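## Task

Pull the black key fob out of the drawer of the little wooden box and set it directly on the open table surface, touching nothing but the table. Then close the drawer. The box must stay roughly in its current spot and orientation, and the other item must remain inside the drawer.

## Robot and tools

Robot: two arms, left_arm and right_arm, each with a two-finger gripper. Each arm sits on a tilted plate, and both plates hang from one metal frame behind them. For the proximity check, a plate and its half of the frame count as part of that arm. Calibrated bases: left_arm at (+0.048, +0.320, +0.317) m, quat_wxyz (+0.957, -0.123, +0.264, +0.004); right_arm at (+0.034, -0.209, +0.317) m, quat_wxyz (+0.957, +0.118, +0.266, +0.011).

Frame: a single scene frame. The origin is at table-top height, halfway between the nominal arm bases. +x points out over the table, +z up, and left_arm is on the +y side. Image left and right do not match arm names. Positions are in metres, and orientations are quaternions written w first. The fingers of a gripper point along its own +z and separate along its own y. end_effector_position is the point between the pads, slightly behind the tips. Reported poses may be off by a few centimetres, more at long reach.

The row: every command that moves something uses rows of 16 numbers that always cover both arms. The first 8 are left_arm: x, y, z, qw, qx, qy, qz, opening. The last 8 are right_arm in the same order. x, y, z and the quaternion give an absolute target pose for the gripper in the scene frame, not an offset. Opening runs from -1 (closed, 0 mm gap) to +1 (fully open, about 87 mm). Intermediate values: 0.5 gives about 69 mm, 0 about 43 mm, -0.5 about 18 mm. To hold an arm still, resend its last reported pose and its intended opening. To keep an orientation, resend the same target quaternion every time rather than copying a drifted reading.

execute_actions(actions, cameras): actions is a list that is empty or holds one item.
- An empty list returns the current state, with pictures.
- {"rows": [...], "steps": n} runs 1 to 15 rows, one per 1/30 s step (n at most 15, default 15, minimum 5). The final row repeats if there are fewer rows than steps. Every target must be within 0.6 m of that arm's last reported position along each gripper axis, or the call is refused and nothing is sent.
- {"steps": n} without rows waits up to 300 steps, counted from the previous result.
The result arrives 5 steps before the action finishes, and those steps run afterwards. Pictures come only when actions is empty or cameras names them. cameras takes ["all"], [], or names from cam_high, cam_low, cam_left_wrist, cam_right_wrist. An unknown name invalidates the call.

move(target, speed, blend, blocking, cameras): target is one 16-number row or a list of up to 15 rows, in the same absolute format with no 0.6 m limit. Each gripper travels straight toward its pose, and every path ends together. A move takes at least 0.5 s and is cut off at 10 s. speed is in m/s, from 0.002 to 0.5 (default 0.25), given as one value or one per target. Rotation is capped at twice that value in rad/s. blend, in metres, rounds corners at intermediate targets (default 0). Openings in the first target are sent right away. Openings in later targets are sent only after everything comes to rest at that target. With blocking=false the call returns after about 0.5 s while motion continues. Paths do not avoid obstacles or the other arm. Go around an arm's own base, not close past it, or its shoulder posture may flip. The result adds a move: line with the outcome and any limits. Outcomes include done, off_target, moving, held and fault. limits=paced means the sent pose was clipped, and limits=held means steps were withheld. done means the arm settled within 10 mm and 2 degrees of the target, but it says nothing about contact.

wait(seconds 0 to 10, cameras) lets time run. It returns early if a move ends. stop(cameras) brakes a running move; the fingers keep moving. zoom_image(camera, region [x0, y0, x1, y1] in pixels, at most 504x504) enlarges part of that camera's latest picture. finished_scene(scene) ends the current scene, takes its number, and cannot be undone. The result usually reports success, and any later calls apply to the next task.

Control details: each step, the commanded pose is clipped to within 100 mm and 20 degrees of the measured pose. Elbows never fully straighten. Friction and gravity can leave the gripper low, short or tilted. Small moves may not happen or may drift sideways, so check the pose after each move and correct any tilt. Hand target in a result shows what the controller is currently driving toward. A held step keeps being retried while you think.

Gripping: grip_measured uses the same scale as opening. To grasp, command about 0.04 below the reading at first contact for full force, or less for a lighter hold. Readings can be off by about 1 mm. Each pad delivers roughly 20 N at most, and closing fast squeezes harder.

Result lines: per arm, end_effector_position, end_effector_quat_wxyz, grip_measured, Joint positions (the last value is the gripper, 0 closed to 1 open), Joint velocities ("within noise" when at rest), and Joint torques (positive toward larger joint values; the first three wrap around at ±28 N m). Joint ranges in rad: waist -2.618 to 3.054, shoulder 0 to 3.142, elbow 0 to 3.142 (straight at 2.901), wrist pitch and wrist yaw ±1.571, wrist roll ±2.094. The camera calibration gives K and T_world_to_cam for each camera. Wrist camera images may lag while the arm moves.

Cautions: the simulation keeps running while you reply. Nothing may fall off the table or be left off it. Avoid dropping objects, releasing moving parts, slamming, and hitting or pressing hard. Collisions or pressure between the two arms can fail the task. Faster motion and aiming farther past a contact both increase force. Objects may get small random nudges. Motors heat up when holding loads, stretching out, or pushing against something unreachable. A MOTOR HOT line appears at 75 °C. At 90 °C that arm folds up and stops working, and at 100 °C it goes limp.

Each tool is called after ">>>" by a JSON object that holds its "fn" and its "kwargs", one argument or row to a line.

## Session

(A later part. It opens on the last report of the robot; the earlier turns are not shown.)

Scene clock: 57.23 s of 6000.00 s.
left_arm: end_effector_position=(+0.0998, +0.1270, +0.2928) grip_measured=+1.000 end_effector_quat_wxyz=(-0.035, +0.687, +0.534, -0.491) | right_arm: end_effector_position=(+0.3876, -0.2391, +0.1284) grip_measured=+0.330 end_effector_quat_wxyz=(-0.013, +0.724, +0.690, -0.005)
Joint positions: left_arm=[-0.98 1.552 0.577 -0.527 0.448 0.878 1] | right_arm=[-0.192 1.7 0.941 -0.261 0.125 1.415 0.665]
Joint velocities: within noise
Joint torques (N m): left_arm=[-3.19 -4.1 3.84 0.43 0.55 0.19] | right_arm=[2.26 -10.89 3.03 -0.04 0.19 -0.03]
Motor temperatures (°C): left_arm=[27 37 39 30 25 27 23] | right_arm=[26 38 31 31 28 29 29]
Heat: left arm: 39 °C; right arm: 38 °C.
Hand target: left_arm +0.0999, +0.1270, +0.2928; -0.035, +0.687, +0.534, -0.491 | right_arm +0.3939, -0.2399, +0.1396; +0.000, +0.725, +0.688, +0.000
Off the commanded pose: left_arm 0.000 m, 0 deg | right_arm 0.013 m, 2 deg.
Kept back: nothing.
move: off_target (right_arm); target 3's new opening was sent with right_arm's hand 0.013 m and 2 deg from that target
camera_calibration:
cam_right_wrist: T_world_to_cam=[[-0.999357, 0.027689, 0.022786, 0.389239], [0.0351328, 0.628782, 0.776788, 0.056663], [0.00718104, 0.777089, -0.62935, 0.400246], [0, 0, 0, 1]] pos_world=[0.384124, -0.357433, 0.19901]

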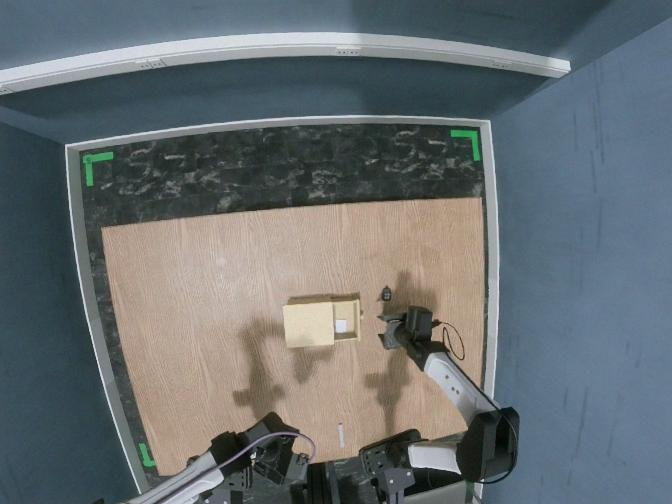

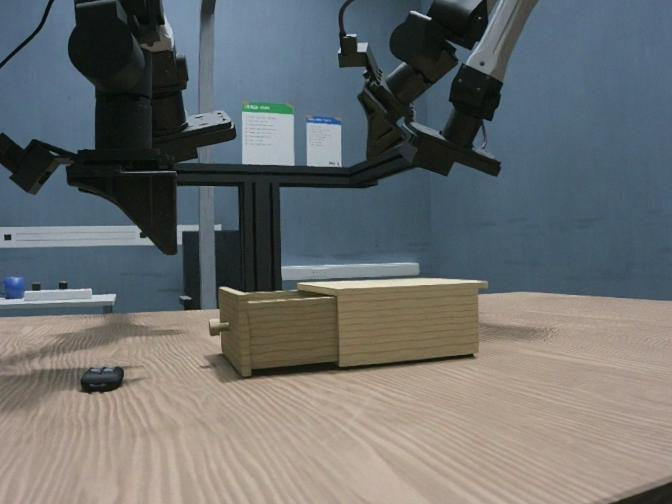

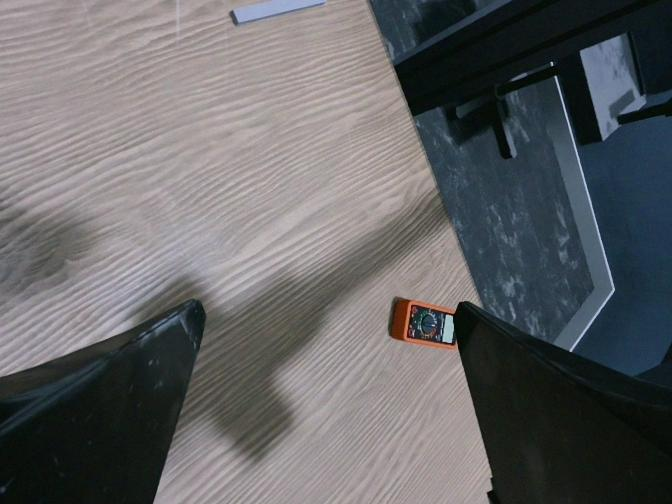

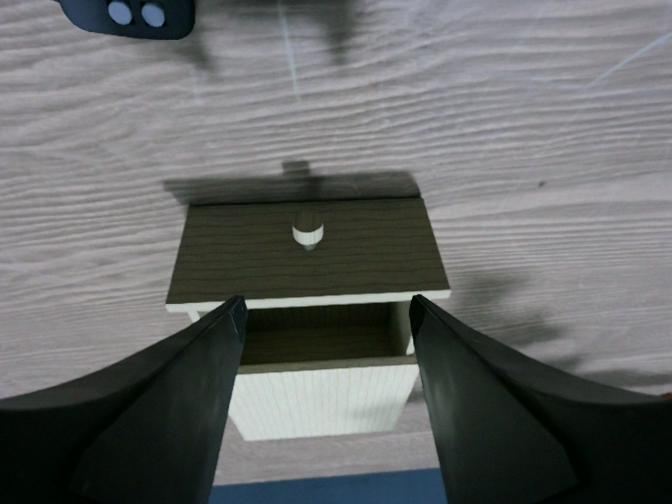

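>>> {"fn": "move", "kwargs": {
  "target": [
    [0.0998, 0.1270, 0.2928, -0.035, 0.687, 0.534, -0.491, 1, 0.404, -0.225, 0.08, 0, 0.7254, 0.6883, 0, 0.33],
    [0.0998, 0.1270, 0.2928, -0.035, 0.687, 0.534, -0.491, 1, 0.404, -0.215, 0.030, 0, 0.7254, 0.6883, 0, 0.33],
    [0.0998, 0.1270, 0.2928, -0.035, 0.687, 0.534, -0.491, 1, 0.404, -0.195, 0.030, 0, 0.7254, 0.6883, 0, 0.33]
  ],
  "speed": [0.2,0.1,0.06],
  "blend": [0.02,0.01,0]
}}

Scene clock: 59.30 s of 6000.00 s.
left_arm: end_effector_position=(+0.0998, +0.1270, +0.2928) grip_measured=+1.000 end_effector_quat_wxyz=(-0.035, +0.687, +0.534, -0.491) | right_arm: end_effector_position=(+0.4012, -0.1960, +0.0354) grip_measured=+0.330 end_effector_quat_wxyz=(-0.006, +0.723, +0.691, +0.002)
Joint positions: left_arm=[-0.98 1.552 0.577 -0.527 0.448 0.878 1] | right_arm=[-0.105 2.076 1.064 0 0.168 1.482 0.665]
Joint velocities: within noise
Joint torques (N m): left_arm=[-3.21 -4.04 3.78 0.44 0.54 0.19] | right_arm=[2.88 -6.53 3.15 0.27 0.23 -0.01]
Motor temperatures (°C): left_arm=[27 37 39 30 25 27 23] | right_arm=[26 38 31 31 28 29 29]
Heat: left arm: 39 °C; right arm: 38 °C.
Hand target: left_arm +0.0999, +0.1270, +0.2928; -0.035, +0.687, +0.534, -0.491 | right_arm +0.4039, -0.1951, +0.0302; +0.000, +0.726, +0.688, +0.000
Off the commanded pose: left_arm 0.000 m, 0 deg | right_arm 0.006 m, 1 deg.
Kept back: nothing.
move: done
camera_calibration:
cam_right_wrist: T_world_to_cam=[[-0.999702, 0.0241154, 0.00389018, 0.403881], [0.0181952, 0.628895, 0.777278, 0.108148], [0.0162978, 0.777116, -0.629146, 0.304509], [0, 0, 0, 1]] pos_world=[0.39683, -0.314393, 0.105948]

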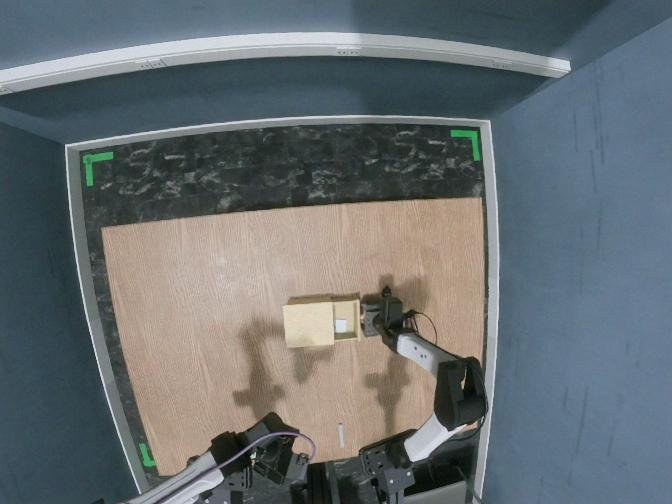

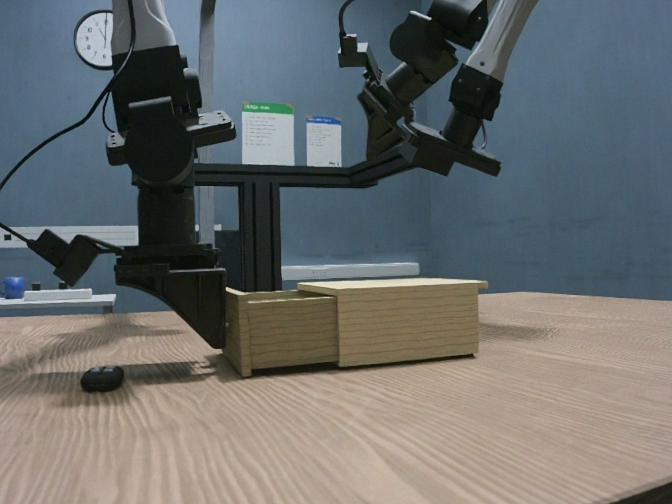

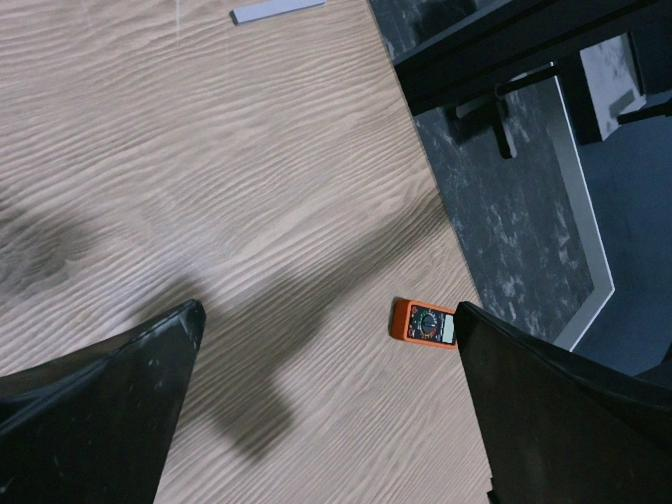

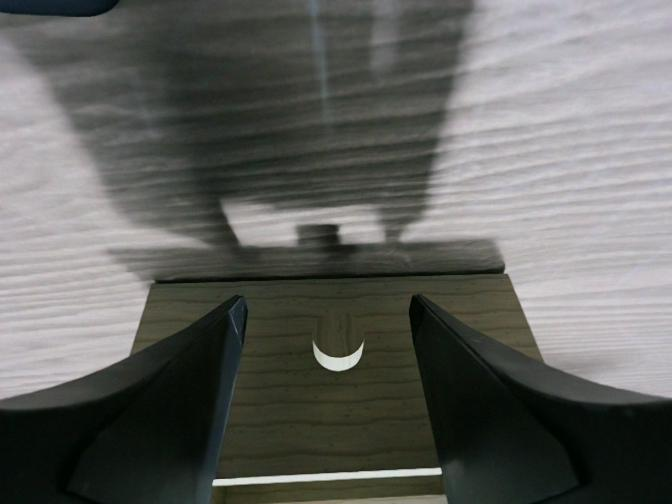

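>>> {"fn": "move", "kwargs": {
  "target": [0.0998, 0.1270, 0.2928, -0.035, 0.687, 0.534, -0.491, 1, 0.403, -0.135, 0.030, 0, 0.7254, 0.6883, 0, 0.33],
  "speed": 0.06
}}

>>> {"fn": "zoom_image", "kwargs": {
  "camera": "cam_high",
  "region": [260, 270, 400, 375]
}}

Scene clock: 60.83 s of 6000.00 s.
left_arm: end_effector_position=(+0.0998, +0.1270, +0.2928) grip_measured=+1.000 end_effector_quat_wxyz=(-0.035, +0.687, +0.534, -0.491) | right_arm: end_effector_position=(+0.4038, -0.1558, +0.0326) grip_measured=+0.330 end_effector_quat_wxyz=(+0.017, +0.726, +0.688, -0.016)
Joint positions: left_arm=[-0.98 1.552 0.577 -0.527 0.448 0.878 1] | right_arm=[0.028 2.118 1.078 0.012 0.295 1.606 0.665]
Joint velocities: within noise
Joint torques (N m): left_arm=[-3.25 -4.03 3.84 0.44 0.54 0.18] | right_arm=[5.93 -6.09 3.06 0.18 -0.22 0.13]
Motor temperatures (°C): left_arm=[27 37 39 30 25 27 23] | right_arm=[26 38 31 31 28 29 29]
Heat: left arm: 39 °C; right arm: 38 °C.
Hand target: left_arm +0.0999, +0.1270, +0.2928; -0.035, +0.687, +0.534, -0.491 | right_arm +0.4024, -0.1355, +0.0308; +0.000, +0.725, +0.688, +0.000
Off the commanded pose: left_arm 0.000 m, 0 deg | right_arm 0.021 m, 3 deg.
Kept back: nothing.
move: off_target (right_arm)
camera_calibration:
cam_right_wrist: T_world_to_cam=[[-0.999436, 0.033363, -0.0039455, 0.407079], [0.0195423, 0.672871, 0.739502, 0.0925099], [0.0273268, 0.739007, -0.673143, 0.262492], [0, 0, 0, 1]] pos_world=[0.397868, -0.269812, 0.10989]

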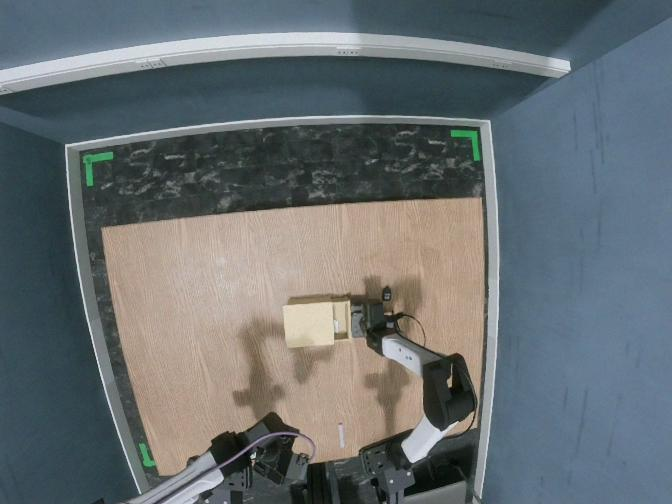

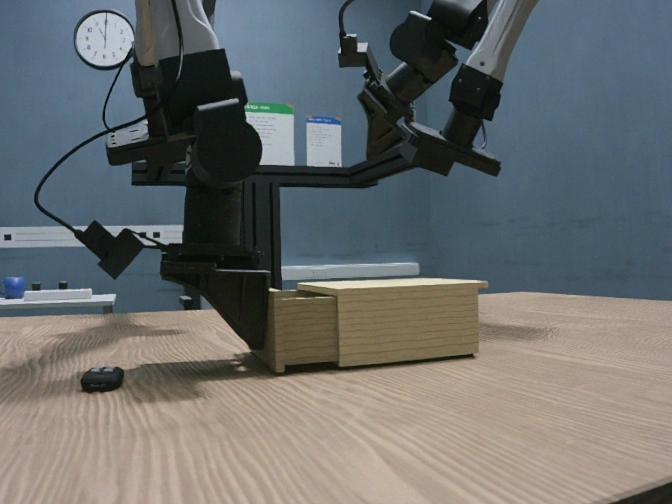

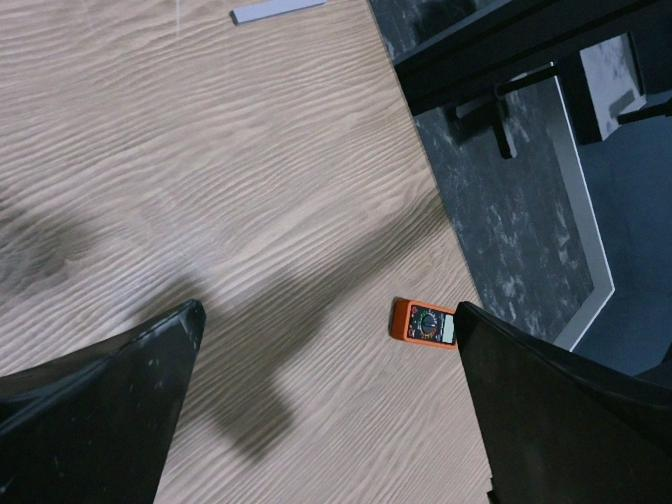

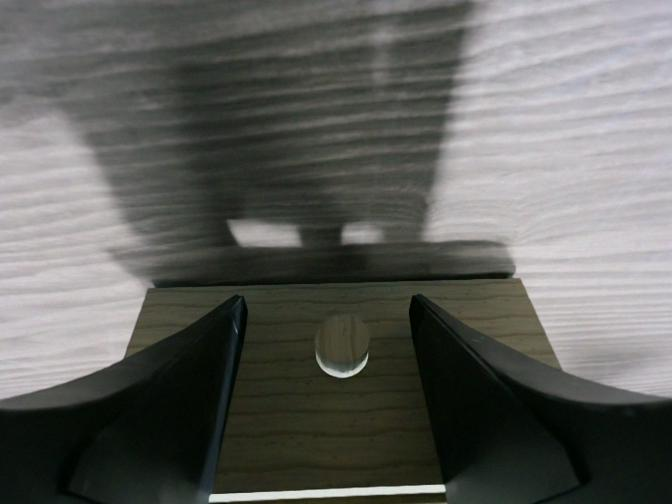

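Scaled by 3.600 from the camera's 672x504 image, which has a finer 960x720 frame.

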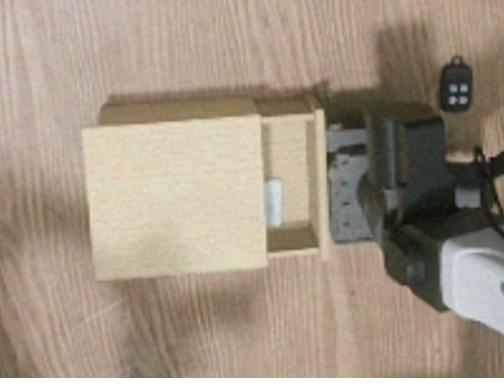

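>>> {"fn": "move", "kwargs": {
  "target": [0.0998, 0.1270, 0.2928, -0.035, 0.687, 0.534, -0.491, 1, 0.403, -0.108, 0.030, 0, 0.7254, 0.6883, 0, 0.33],
  "speed": 0.05,
  "cameras": ["cam_high"]
}}

>>> {"fn": "zoom_image", "kwargs": {
  "camera": "cam_high",
  "region": [260, 270, 400, 375]
}}

Scene clock: 62.97 s of 6000.00 s.
left_arm: end_effector_position=(+0.0998, +0.1270, +0.2928) grip_measured=+1.000 end_effector_quat_wxyz=(-0.035, +0.687, +0.534, -0.491) | right_arm: end_effector_position=(+0.4053, -0.1312, +0.0317) grip_measured=+0.330 end_effector_quat_wxyz=(+0.021, +0.728, +0.685, -0.016)
Joint positions: left_arm=[-0.98 1.552 0.577 -0.527 0.448 0.878 1] | right_arm=[0.094 2.147 1.101 0.005 0.335 1.671 0.665]
Joint velocities: within noise
Joint torques (N m): left_arm=[-3.22 -4.07 3.81 0.43 0.53 0.19] | right_arm=[6.61 -6.22 3.26 0.12 -0.28 0.11]
Motor temperatures (°C): left_arm=[27 37 39 30 25 27 23] | right_arm=[26 38 31 31 28 29 29]
Heat: left arm: 39 °C; right arm: 38 °C.
Hand target: left_arm +0.0999, +0.1270, +0.2928; -0.035, +0.687, +0.534, -0.491 | right_arm +0.4024, -0.1086, +0.0309; +0.000, +0.725, +0.688, +0.000
Off the commanded pose: left_arm 0.000 m, 0 deg | right_arm 0.023 m, 3 deg.
Kept back: nothing.
move: off_target (right_arm)
Images, in order (width x height): cam_high 672x504.

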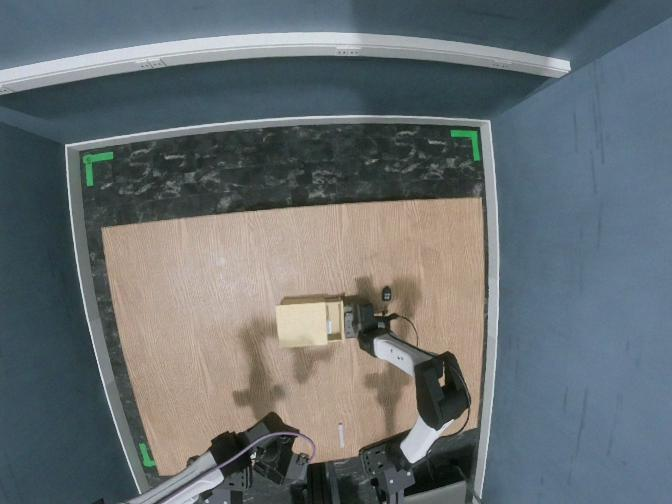

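Scaled by 3.600 from the camera's 672x504 image, which has a finer 960x720 frame.

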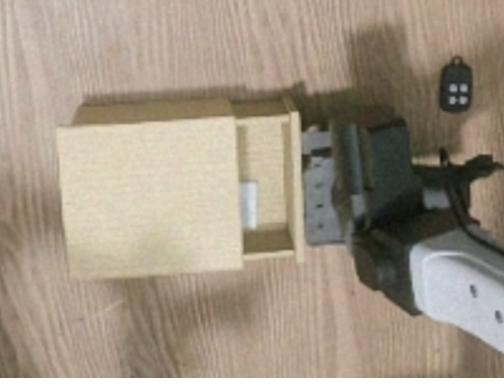

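>>> {"fn": "zoom_image", "kwargs": {
  "camera": "cam_high",
  "region": [310, 290, 360, 350]
}}

>>> {"fn": "execute_actions", "kwargs": {
  "actions": [],
  "cameras": ["all"]
}}

Scaled by 8.400 from the camera's 672x504 image, which has a finer 960x720 frame.

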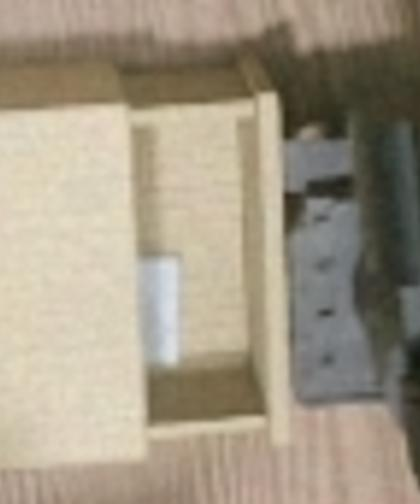

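Scene clock: 63.57 s of 6000.00 s.
left_arm: end_effector_position=(+0.0998, +0.1270, +0.2928) grip_measured=+1.000 end_effector_quat_wxyz=(-0.035, +0.687, +0.534, -0.491) | right_arm: end_effector_position=(+0.4051, -0.1312, +0.0316) grip_measured=+0.330 end_effector_quat_wxyz=(+0.021, +0.728, +0.685, -0.017)
Joint positions: left_arm=[-0.98 1.552 0.577 -0.527 0.448 0.878 1] | right_arm=[0.094 2.148 1.101 0.004 0.335 1.671 0.665]
Joint velocities: within noise
Joint torques (N m): left_arm=[-3.22 -4.08 3.84 0.44 0.54 0.19] | right_arm=[6.57 -6.23 3.22 0.13 -0.27 0.11]
Motor temperatures (°C): left_arm=[27 37 39 30 25 27 23] | right_arm=[26 38 31 31 28 29 29]
Heat: left arm: 39 °C; right arm: 38 °C.
Hand target: left_arm +0.0999, +0.1270, +0.2928; -0.035, +0.687, +0.534, -0.491 | right_arm +0.4023, -0.1086, +0.0308; +0.000, +0.725, +0.688, +0.000
Off the commanded pose: left_arm 0.000 m, 0 deg | right_arm 0.023 m, 3 deg.
Steps of this call (1-18: nothing new was sent). Readings (end_effector_position of left_arm | right_arm):
1: (+0.0998, +0.1270, +0.2928) | (+0.4052, -0.1312, +0.0317)
2: (+0.0998, +0.1270, +0.2928) | (+0.4052, -0.1312, +0.0317)
4: (+0.0998, +0.1270, +0.2928) | (+0.4054, -0.1312, +0.0317)
8: (+0.0998, +0.1270, +0.2928) | (+0.4053, -0.1312, +0.0317)
18: the state above
camera_calibration:
cam_right_wrist: T_world_to_cam=[[-0.999175, 0.0398136, -0.00803737, 0.408508], [0.0210903, 0.677678, 0.735056, 0.076825], [0.034712, 0.73428, -0.677959, 0.240192], [0, 0, 0, 1]] pos_world=[0.398213, -0.244695, 0.109653]

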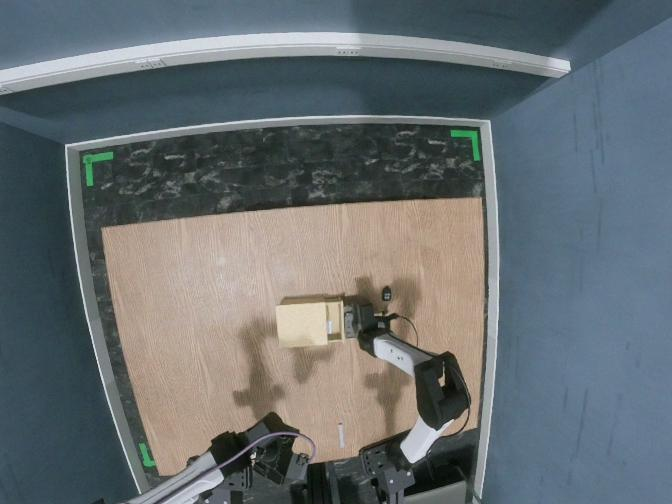

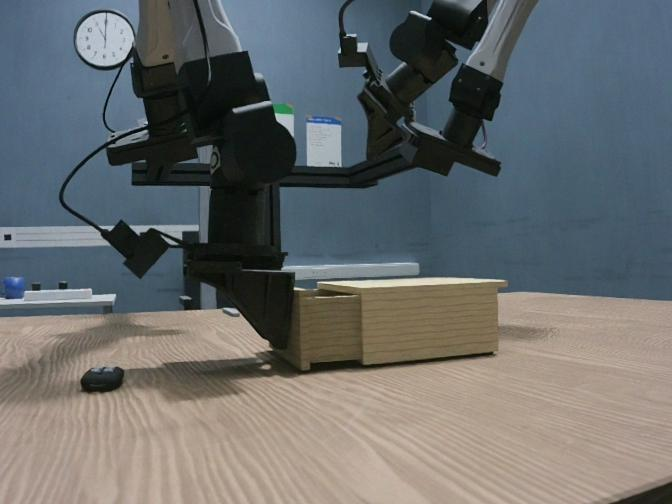

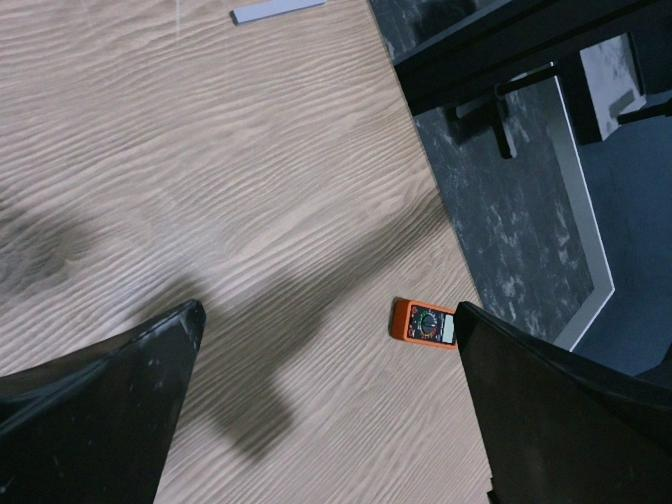

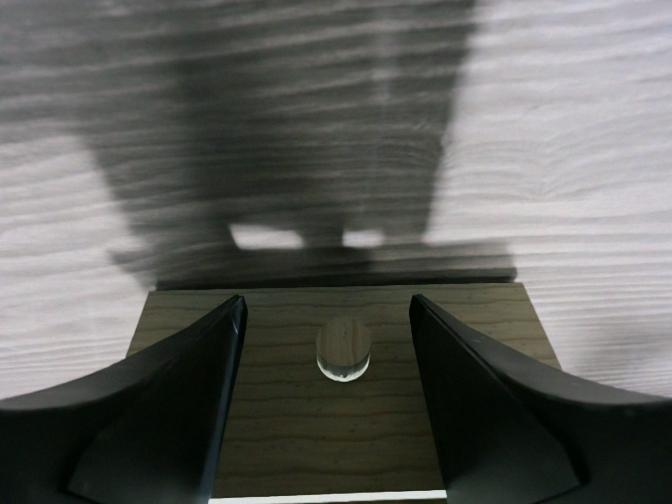

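>>> {"fn": "move", "kwargs": {
  "target": [
    [0.0998, 0.1270, 0.2928, -0.035, 0.687, 0.534, -0.491, 1, 0.405, -0.195, 0.040, 0, 0.7254, 0.6883, 0, 0.33],
    [0.0998, 0.1270, 0.2928, -0.035, 0.687, 0.534, -0.491, 1, 0.400, -0.19, 0.20, 0, 0.7254, 0.6883, 0, 0.33]
  ],
  "speed": 0.12,
  "cameras": ["cam_high", "cam_right_wrist"]
}}

>>> {"fn": "zoom_image", "kwargs": {
  "camera": "cam_high",
  "region": [260, 270, 400, 375]
}}

Scene clock: 66.97 s of 6000.00 s.
left_arm: end_effector_position=(+0.0998, +0.1270, +0.2928) grip_measured=+1.000 end_effector_quat_wxyz=(-0.035, +0.687, +0.534, -0.491) | right_arm: end_effector_position=(+0.3926, -0.1886, +0.1889) grip_measured=+0.330 end_effector_quat_wxyz=(-0.012, +0.723, +0.691, -0.007)
Joint positions: left_arm=[-0.98 1.552 0.577 -0.527 0.448 0.878 1] | right_arm=[0.016 1.534 0.956 -0.478 0.235 1.594 0.665]
Joint velocities: within noise
Joint torques (N m): left_arm=[-3.19 -4.05 3.75 0.43 0.55 0.18] | right_arm=[2.91 -9.66 5.42 -0.14 0.2 -0.04]
Motor temperatures (°C): left_arm=[27 37 39 30 25 27 23] | right_arm=[26 38 31 31 28 29 29]
Heat: left arm: 39 °C; right arm: 38 °C.
Hand target: left_arm +0.0999, +0.1270, +0.2928; -0.035, +0.687, +0.534, -0.491 | right_arm +0.3999, -0.1900, +0.1997; +0.000, +0.725, +0.688, +0.000
Off the commanded pose: left_arm 0.000 m, 0 deg | right_arm 0.013 m, 2 deg.
Kept back: nothing.
move: off_target (right_arm)
camera_calibration:
cam_right_wrist: T_world_to_cam=[[-0.999369, 0.0240646, 0.0261388, 0.390211], [0.0354664, 0.631882, 0.774252, -0.0213154], [0.00211538, 0.774691, -0.632337, 0.4012], [0, 0, 0, 1]] pos_world=[0.389872, -0.306727, 0.259997]
Images, in order (width x height): cam_high 672x504, cam_right_wrist 672x504.

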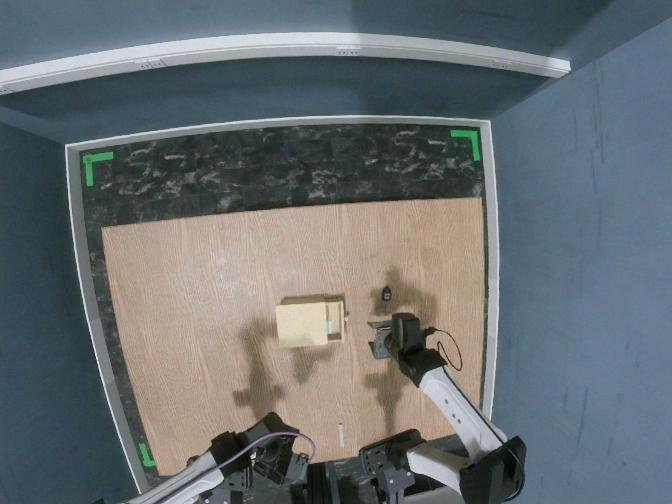

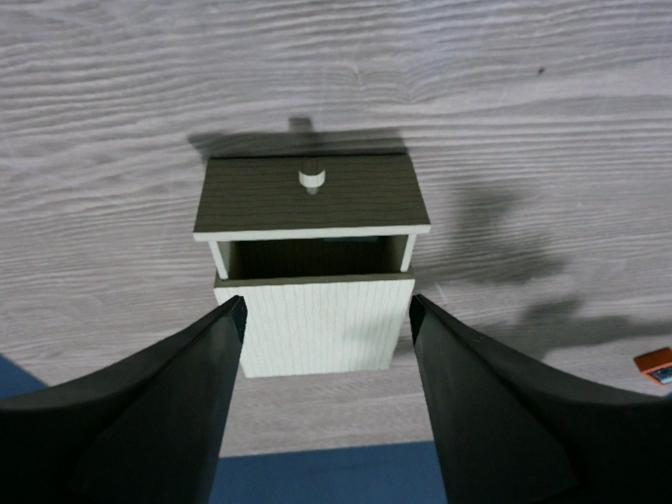

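Scaled by 3.600 from the camera's 672x504 image, which has a finer 960x720 frame.

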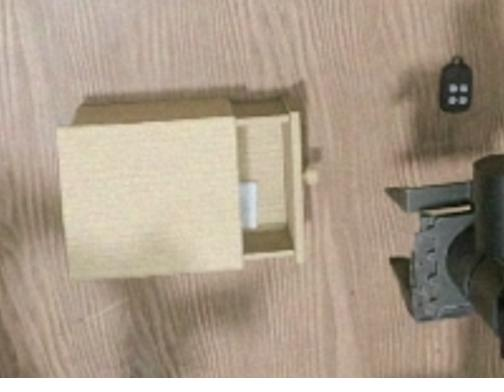

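>>> {"fn": "zoom_image", "kwargs": {
  "camera": "cam_right_wrist",
  "region": [180, 140, 440, 300]
}}

>>> {"fn": "zoom_image", "kwargs": {
  "camera": "cam_high",
  "region": [320, 295, 350, 345]
}}

Scaled by 1.938 from the camera's 672x504 image, which has a finer 960x720 frame.

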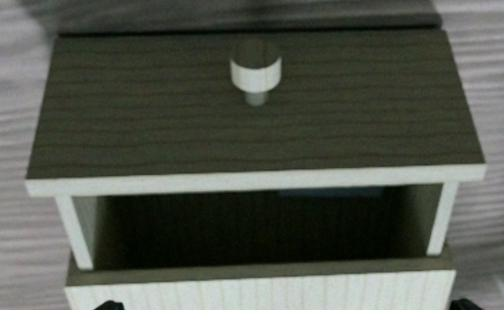

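Scaled by 10.080 from the camera's 672x504 image, which has a finer 960x720 frame.

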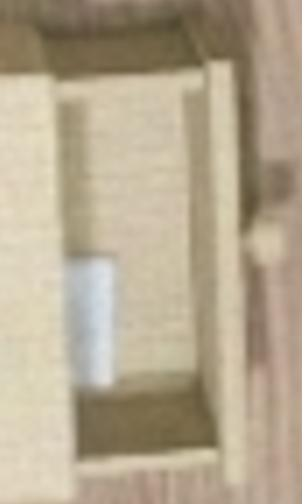

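>>> {"fn": "move", "kwargs": {
  "target": [
    [0.30, 0.26, 0.25, 0.1045, 0, 0.9945, 0, 0.33, 0.400, -0.19, 0.20, 0, 0.7254, 0.6883, 0, 0.33],
    [0.39, 0.25, 0.18, 0, 0.6978, -0.7163, 0, 0.33, 0.400, -0.19, 0.20, 0, 0.7254, 0.6883, 0, 0.33]
  ],
  "speed": 0.35,
  "blend": 0.03
}}

Scene clock: 76.27 s of 6000.00 s.
left_arm: end_effector_position=(+0.3858, +0.2513, +0.1826) grip_measured=+0.330 end_effector_quat_wxyz=(-0.005, +0.691, -0.723, -0.004) | right_arm: end_effector_position=(+0.3920, -0.1887, +0.1889) grip_measured=+0.330 end_effector_quat_wxyz=(-0.013, +0.723, +0.691, -0.008)
Joint positions: left_arm=[-0.227 1.57 0.866 -0.378 -0.36 -1.658 0.665] | right_arm=[0.016 1.534 0.956 -0.48 0.236 1.594 0.665]
Joint velocities: within noise
Joint torques (N m): left_arm=[-1.58 -6.09 5.04 0.54 0.06 0.09] | right_arm=[2.91 -9.57 5.42 -0.07 0.2 -0.01]
Motor temperatures (°C): left_arm=[27 38 39 30 25 27 23] | right_arm=[26 38 31 30 28 29 29]
Heat: left arm: 39 °C; right arm: 38 °C.
Hand target: left_arm +0.3899, +0.2501, +0.1801; +0.000, +0.698, -0.716, +0.000 | right_arm +0.3999, -0.1900, +0.1998; +0.000, +0.726, +0.688, +0.000
Off the commanded pose: left_arm 0.005 m, 1 deg | right_arm 0.014 m, 2 deg.
Kept back: nothing.
move: off_target (right_arm)
camera_calibration:
cam_left_wrist: T_world_to_cam=[[0.998847, -0.0466961, -0.01112, -0.373583], [-0.0230342, -0.669512, 0.742444, 0.0662204], [-0.0421142, -0.741332, -0.669816, 0.465742], [0, 0, 0, 1]] pos_world=[0.394292, 0.37216, 0.258642]
cam_right_wrist: T_world_to_cam=[[-0.999295, 0.0241829, 0.0287344, 0.389066], [0.0375523, 0.632133, 0.77395, -0.0219722], [0.000552439, 0.774483, -0.632595, 0.401864], [0, 0, 0, 1]] pos_world=[0.389395, -0.306756, 0.260043]

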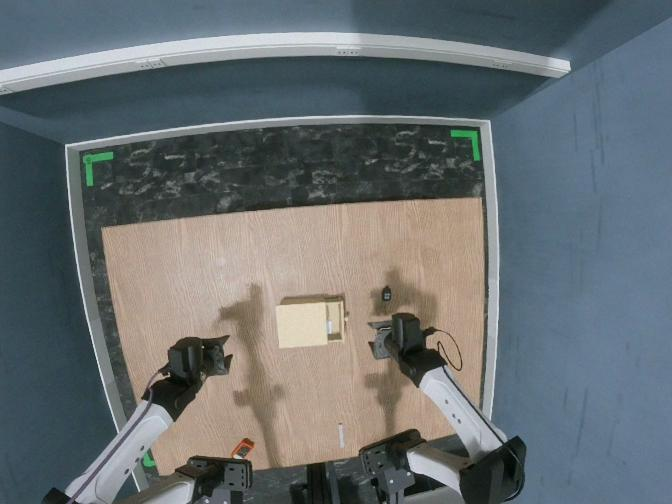

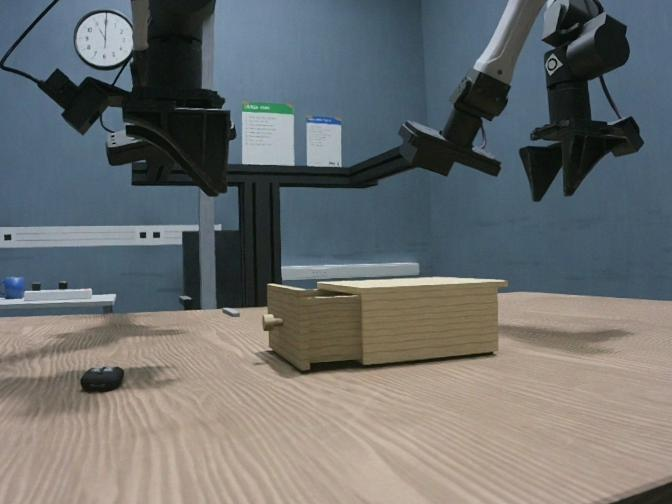

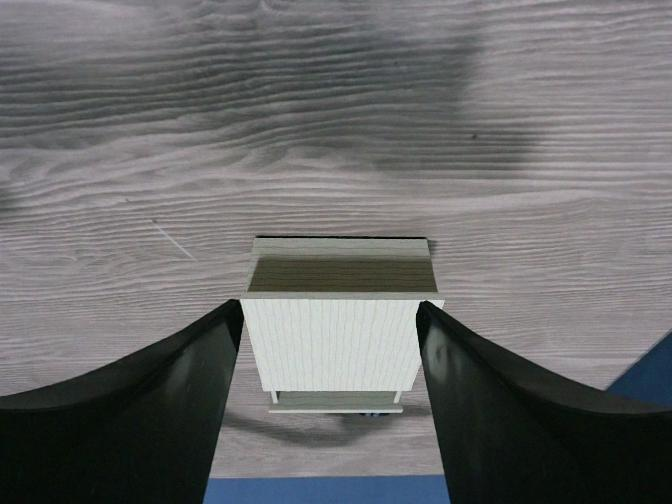

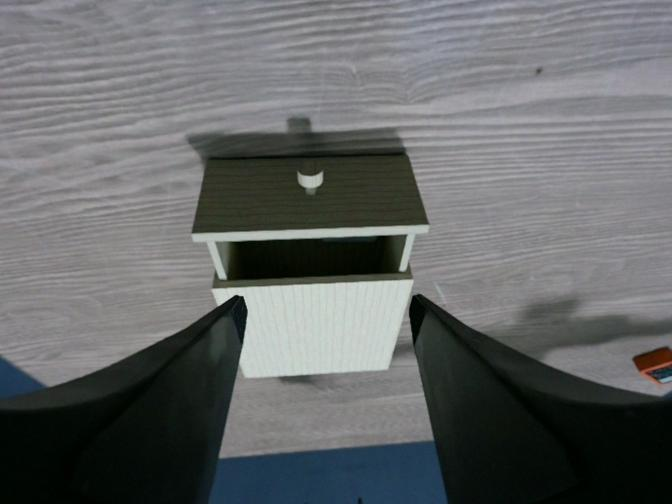

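>>> {"fn": "zoom_image", "kwargs": {
  "camera": "cam_left_wrist",
  "region": [230, 225, 450, 425]
}}

Scaled by 2.291 from the camera's 672x504 image, which has a finer 960x720 frame.

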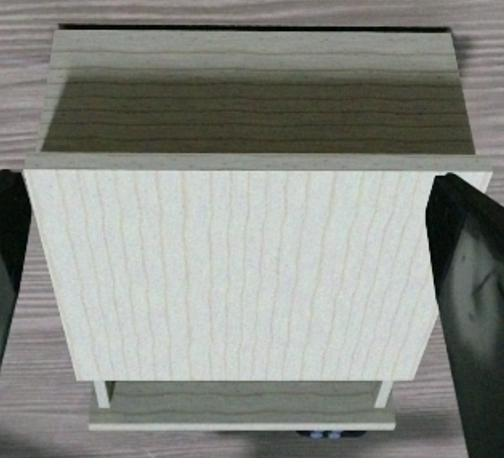

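>>> {"fn": "move", "kwargs": {
  "target": [
    [0.405, 0.19, 0.05, 0, 0.6978, -0.7163, 0, 0.33, 0.405, -0.19, 0.05, 0, 0.7254, 0.6883, 0, 0.33],
    [0.407, 0.165, 0.030, 0, 0.6978, -0.7163, 0, 0.33, 0.405, -0.17, 0.030, 0, 0.7254, 0.6883, 0, 0.33]
  ],
  "speed": 0.15,
  "blend": 0.02
}}

>>> {"fn": "zoom_image", "kwargs": {
  "camera": "cam_high",
  "region": [220, 270, 400, 375]
}}

Scene clock: 78.83 s of 6000.00 s.
left_arm: end_effector_position=(+0.4056, +0.1646, +0.0344) grip_measured=+0.330 end_effector_quat_wxyz=(+0.007, +0.695, -0.719, +0.003) | right_arm: end_effector_position=(+0.4027, -0.1736, +0.0342) grip_measured=+0.330 end_effector_quat_wxyz=(-0.003, +0.724, +0.690, -0.002)
Joint positions: left_arm=[-0.287 2.245 1.167 -0.029 -0.359 -1.727 0.665] | right_arm=[-0.041 2.097 1.073 0.001 0.211 1.542 0.665]
Joint velocities: within noise
Joint torques (N m): left_arm=[-4.42 -8.17 2.73 0.59 -0.22 0.06] | right_arm=[3.34 -6.74 3.06 0.25 0.11 -0.04]
Motor temperatures (°C): left_arm=[27 38 39 30 25 27 23] | right_arm=[26 38 31 30 28 29 29]
Heat: left arm: 39 °C; right arm: 38 °C.
Hand target: left_arm +0.4070, +0.1651, +0.0301; +0.000, +0.698, -0.716, +0.000 | right_arm +0.4049, -0.1700, +0.0301; +0.000, +0.725, +0.688, +0.000
Off the commanded pose: left_arm 0.005 m, 1 deg | right_arm 0.006 m, 0 deg.
Kept back: nothing.
move: done; blend cut to 0.016 m at target 1
camera_calibration:
cam_left_wrist: T_world_to_cam=[[0.999158, -0.0367349, -0.018262, -0.400532], [-0.00999172, -0.649662, 0.760157, 0.109541], [-0.0397884, -0.759335, -0.649482, 0.304369], [0, 0, 0, 1]] pos_world=[0.4134, 0.287569, 0.107099]
cam_right_wrist: T_world_to_cam=[[-0.999594, 0.0280498, 0.00494149, 0.405461], [0.0216756, 0.636641, 0.770855, 0.0950907], [0.0184764, 0.77065, -0.636991, 0.284578], [0, 0, 0, 1]] pos_world=[0.397978, -0.291222, 0.105969]

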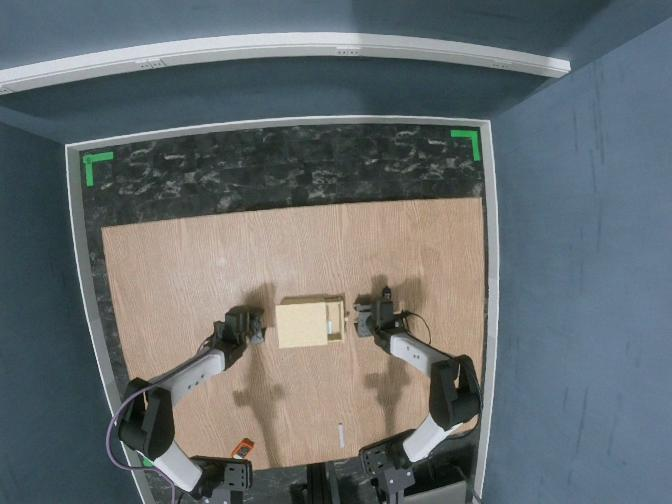

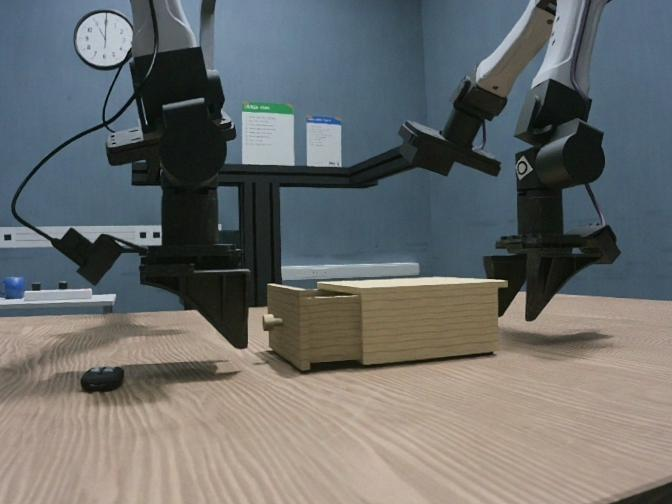

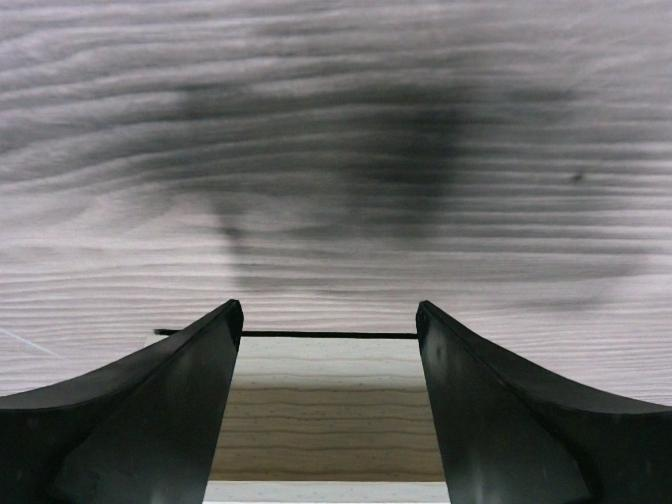

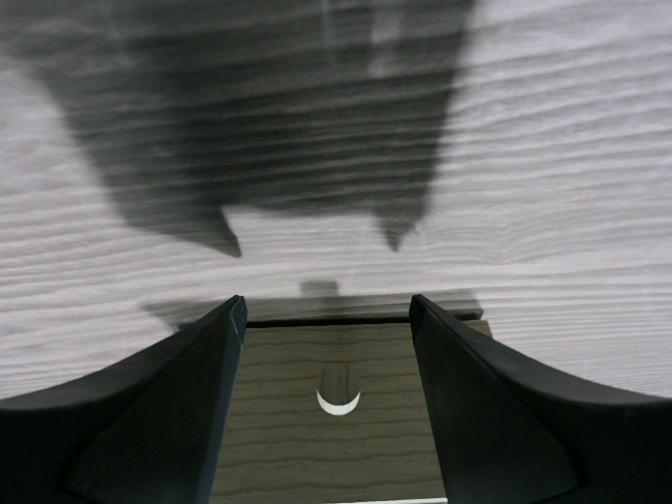

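Scaled by 2.800 from the camera's 672x504 image, which has a finer 960x720 frame.

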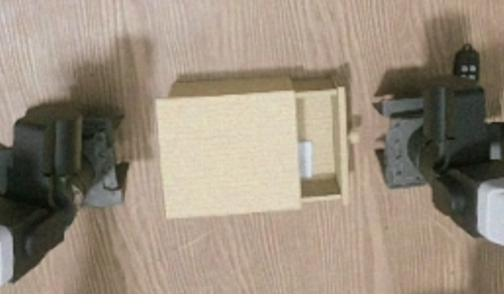

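>>> {"fn": "move", "kwargs": {
  "target": [0.407, 0.135, 0.030, 0, 0.6978, -0.7163, 0, 0.33, 0.405, -0.17, 0.030, 0, 0.7254, 0.6883, 0, 0.33],
  "speed": 0.06,
  "cameras": ["cam_high", "cam_low", "cam_left_wrist"]
}}

>>> {"fn": "zoom_image", "kwargs": {
  "camera": "cam_high",
  "region": [220, 270, 400, 375]
}}

Scene clock: 79.87 s of 6000.00 s.
left_arm: end_effector_position=(+0.4126, +0.1340, +0.0356) grip_measured=+0.330 end_effector_quat_wxyz=(+0.002, +0.698, -0.716, +0.014) | right_arm: end_effector_position=(+0.4029, -0.1736, +0.0342) grip_measured=+0.330 end_effector_quat_wxyz=(-0.003, +0.724, +0.689, -0.002)
Joint positions: left_arm=[-0.353 2.29 1.229 -0.043 -0.386 -1.79 0.665] | right_arm=[-0.041 2.097 1.073 0.002 0.211 1.542 0.665]
Joint velocities: within noise
Joint torques (N m): left_arm=[-5.08 -8.03 3.03 0.37 -0.23 0.04] | right_arm=[3.4 -6.61 3.06 0.22 0.11 -0.05]
Motor temperatures (°C): left_arm=[27 38 39 30 25 27 23] | right_arm=[26 38 31 30 28 29 29]
Heat: left arm: 39 °C; right arm: 38 °C.
Hand target: left_arm +0.4069, +0.1352, +0.0301; +0.000, +0.698, -0.716, +0.000 | right_arm +0.4049, -0.1700, +0.0301; +0.000, +0.725, +0.688, +0.000
Off the commanded pose: left_arm 0.008 m, 2 deg | right_arm 0.006 m, 0 deg.
Kept back: nothing.
move: done
camera_calibration:
cam_left_wrist: T_world_to_cam=[[0.999615, -0.0273759, 0.00459155, -0.410892], [-0.0211318, -0.643245, 0.765369, 0.0923441], [-0.0179992, -0.765171, -0.643575, 0.273753], [0, 0, 0, 1]] pos_world=[0.417613, 0.25762, 0.10739]
Images, in order (width x height): cam_high 672x504, cam_low 672x504, cam_left_wrist 672x504.

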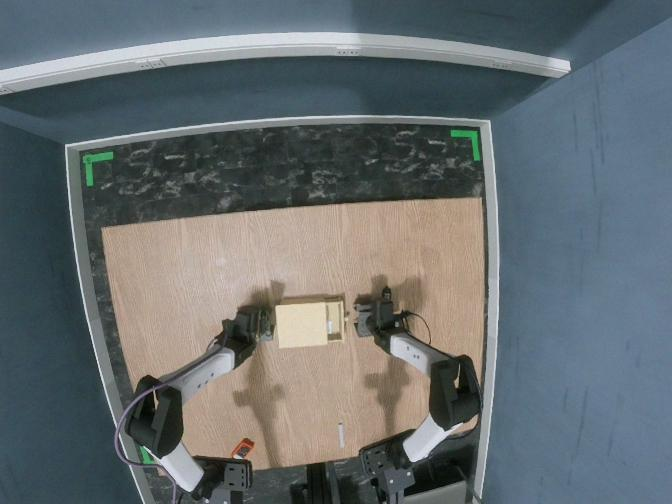

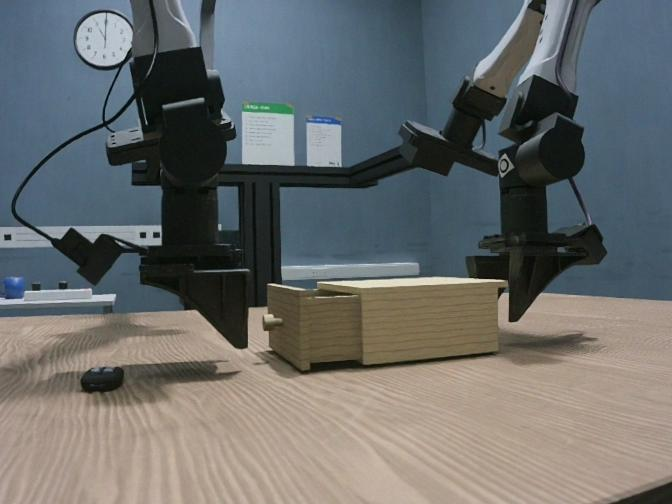

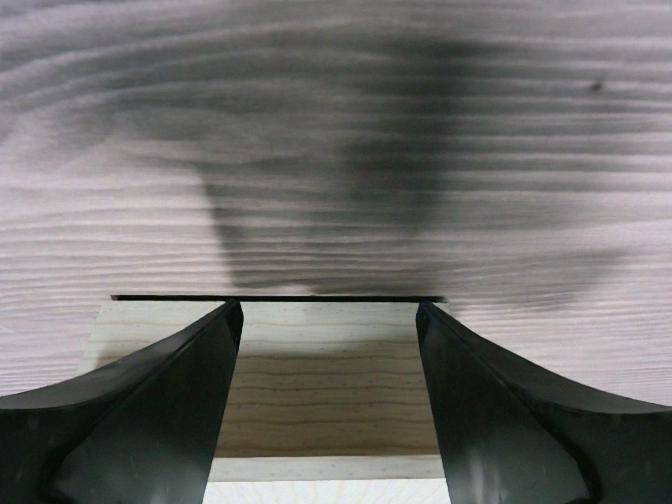

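Scaled by 2.800 from the camera's 672x504 image, which has a finer 960x720 frame.

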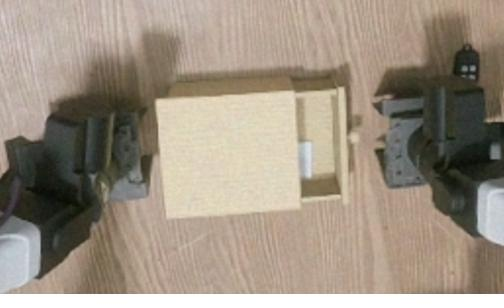

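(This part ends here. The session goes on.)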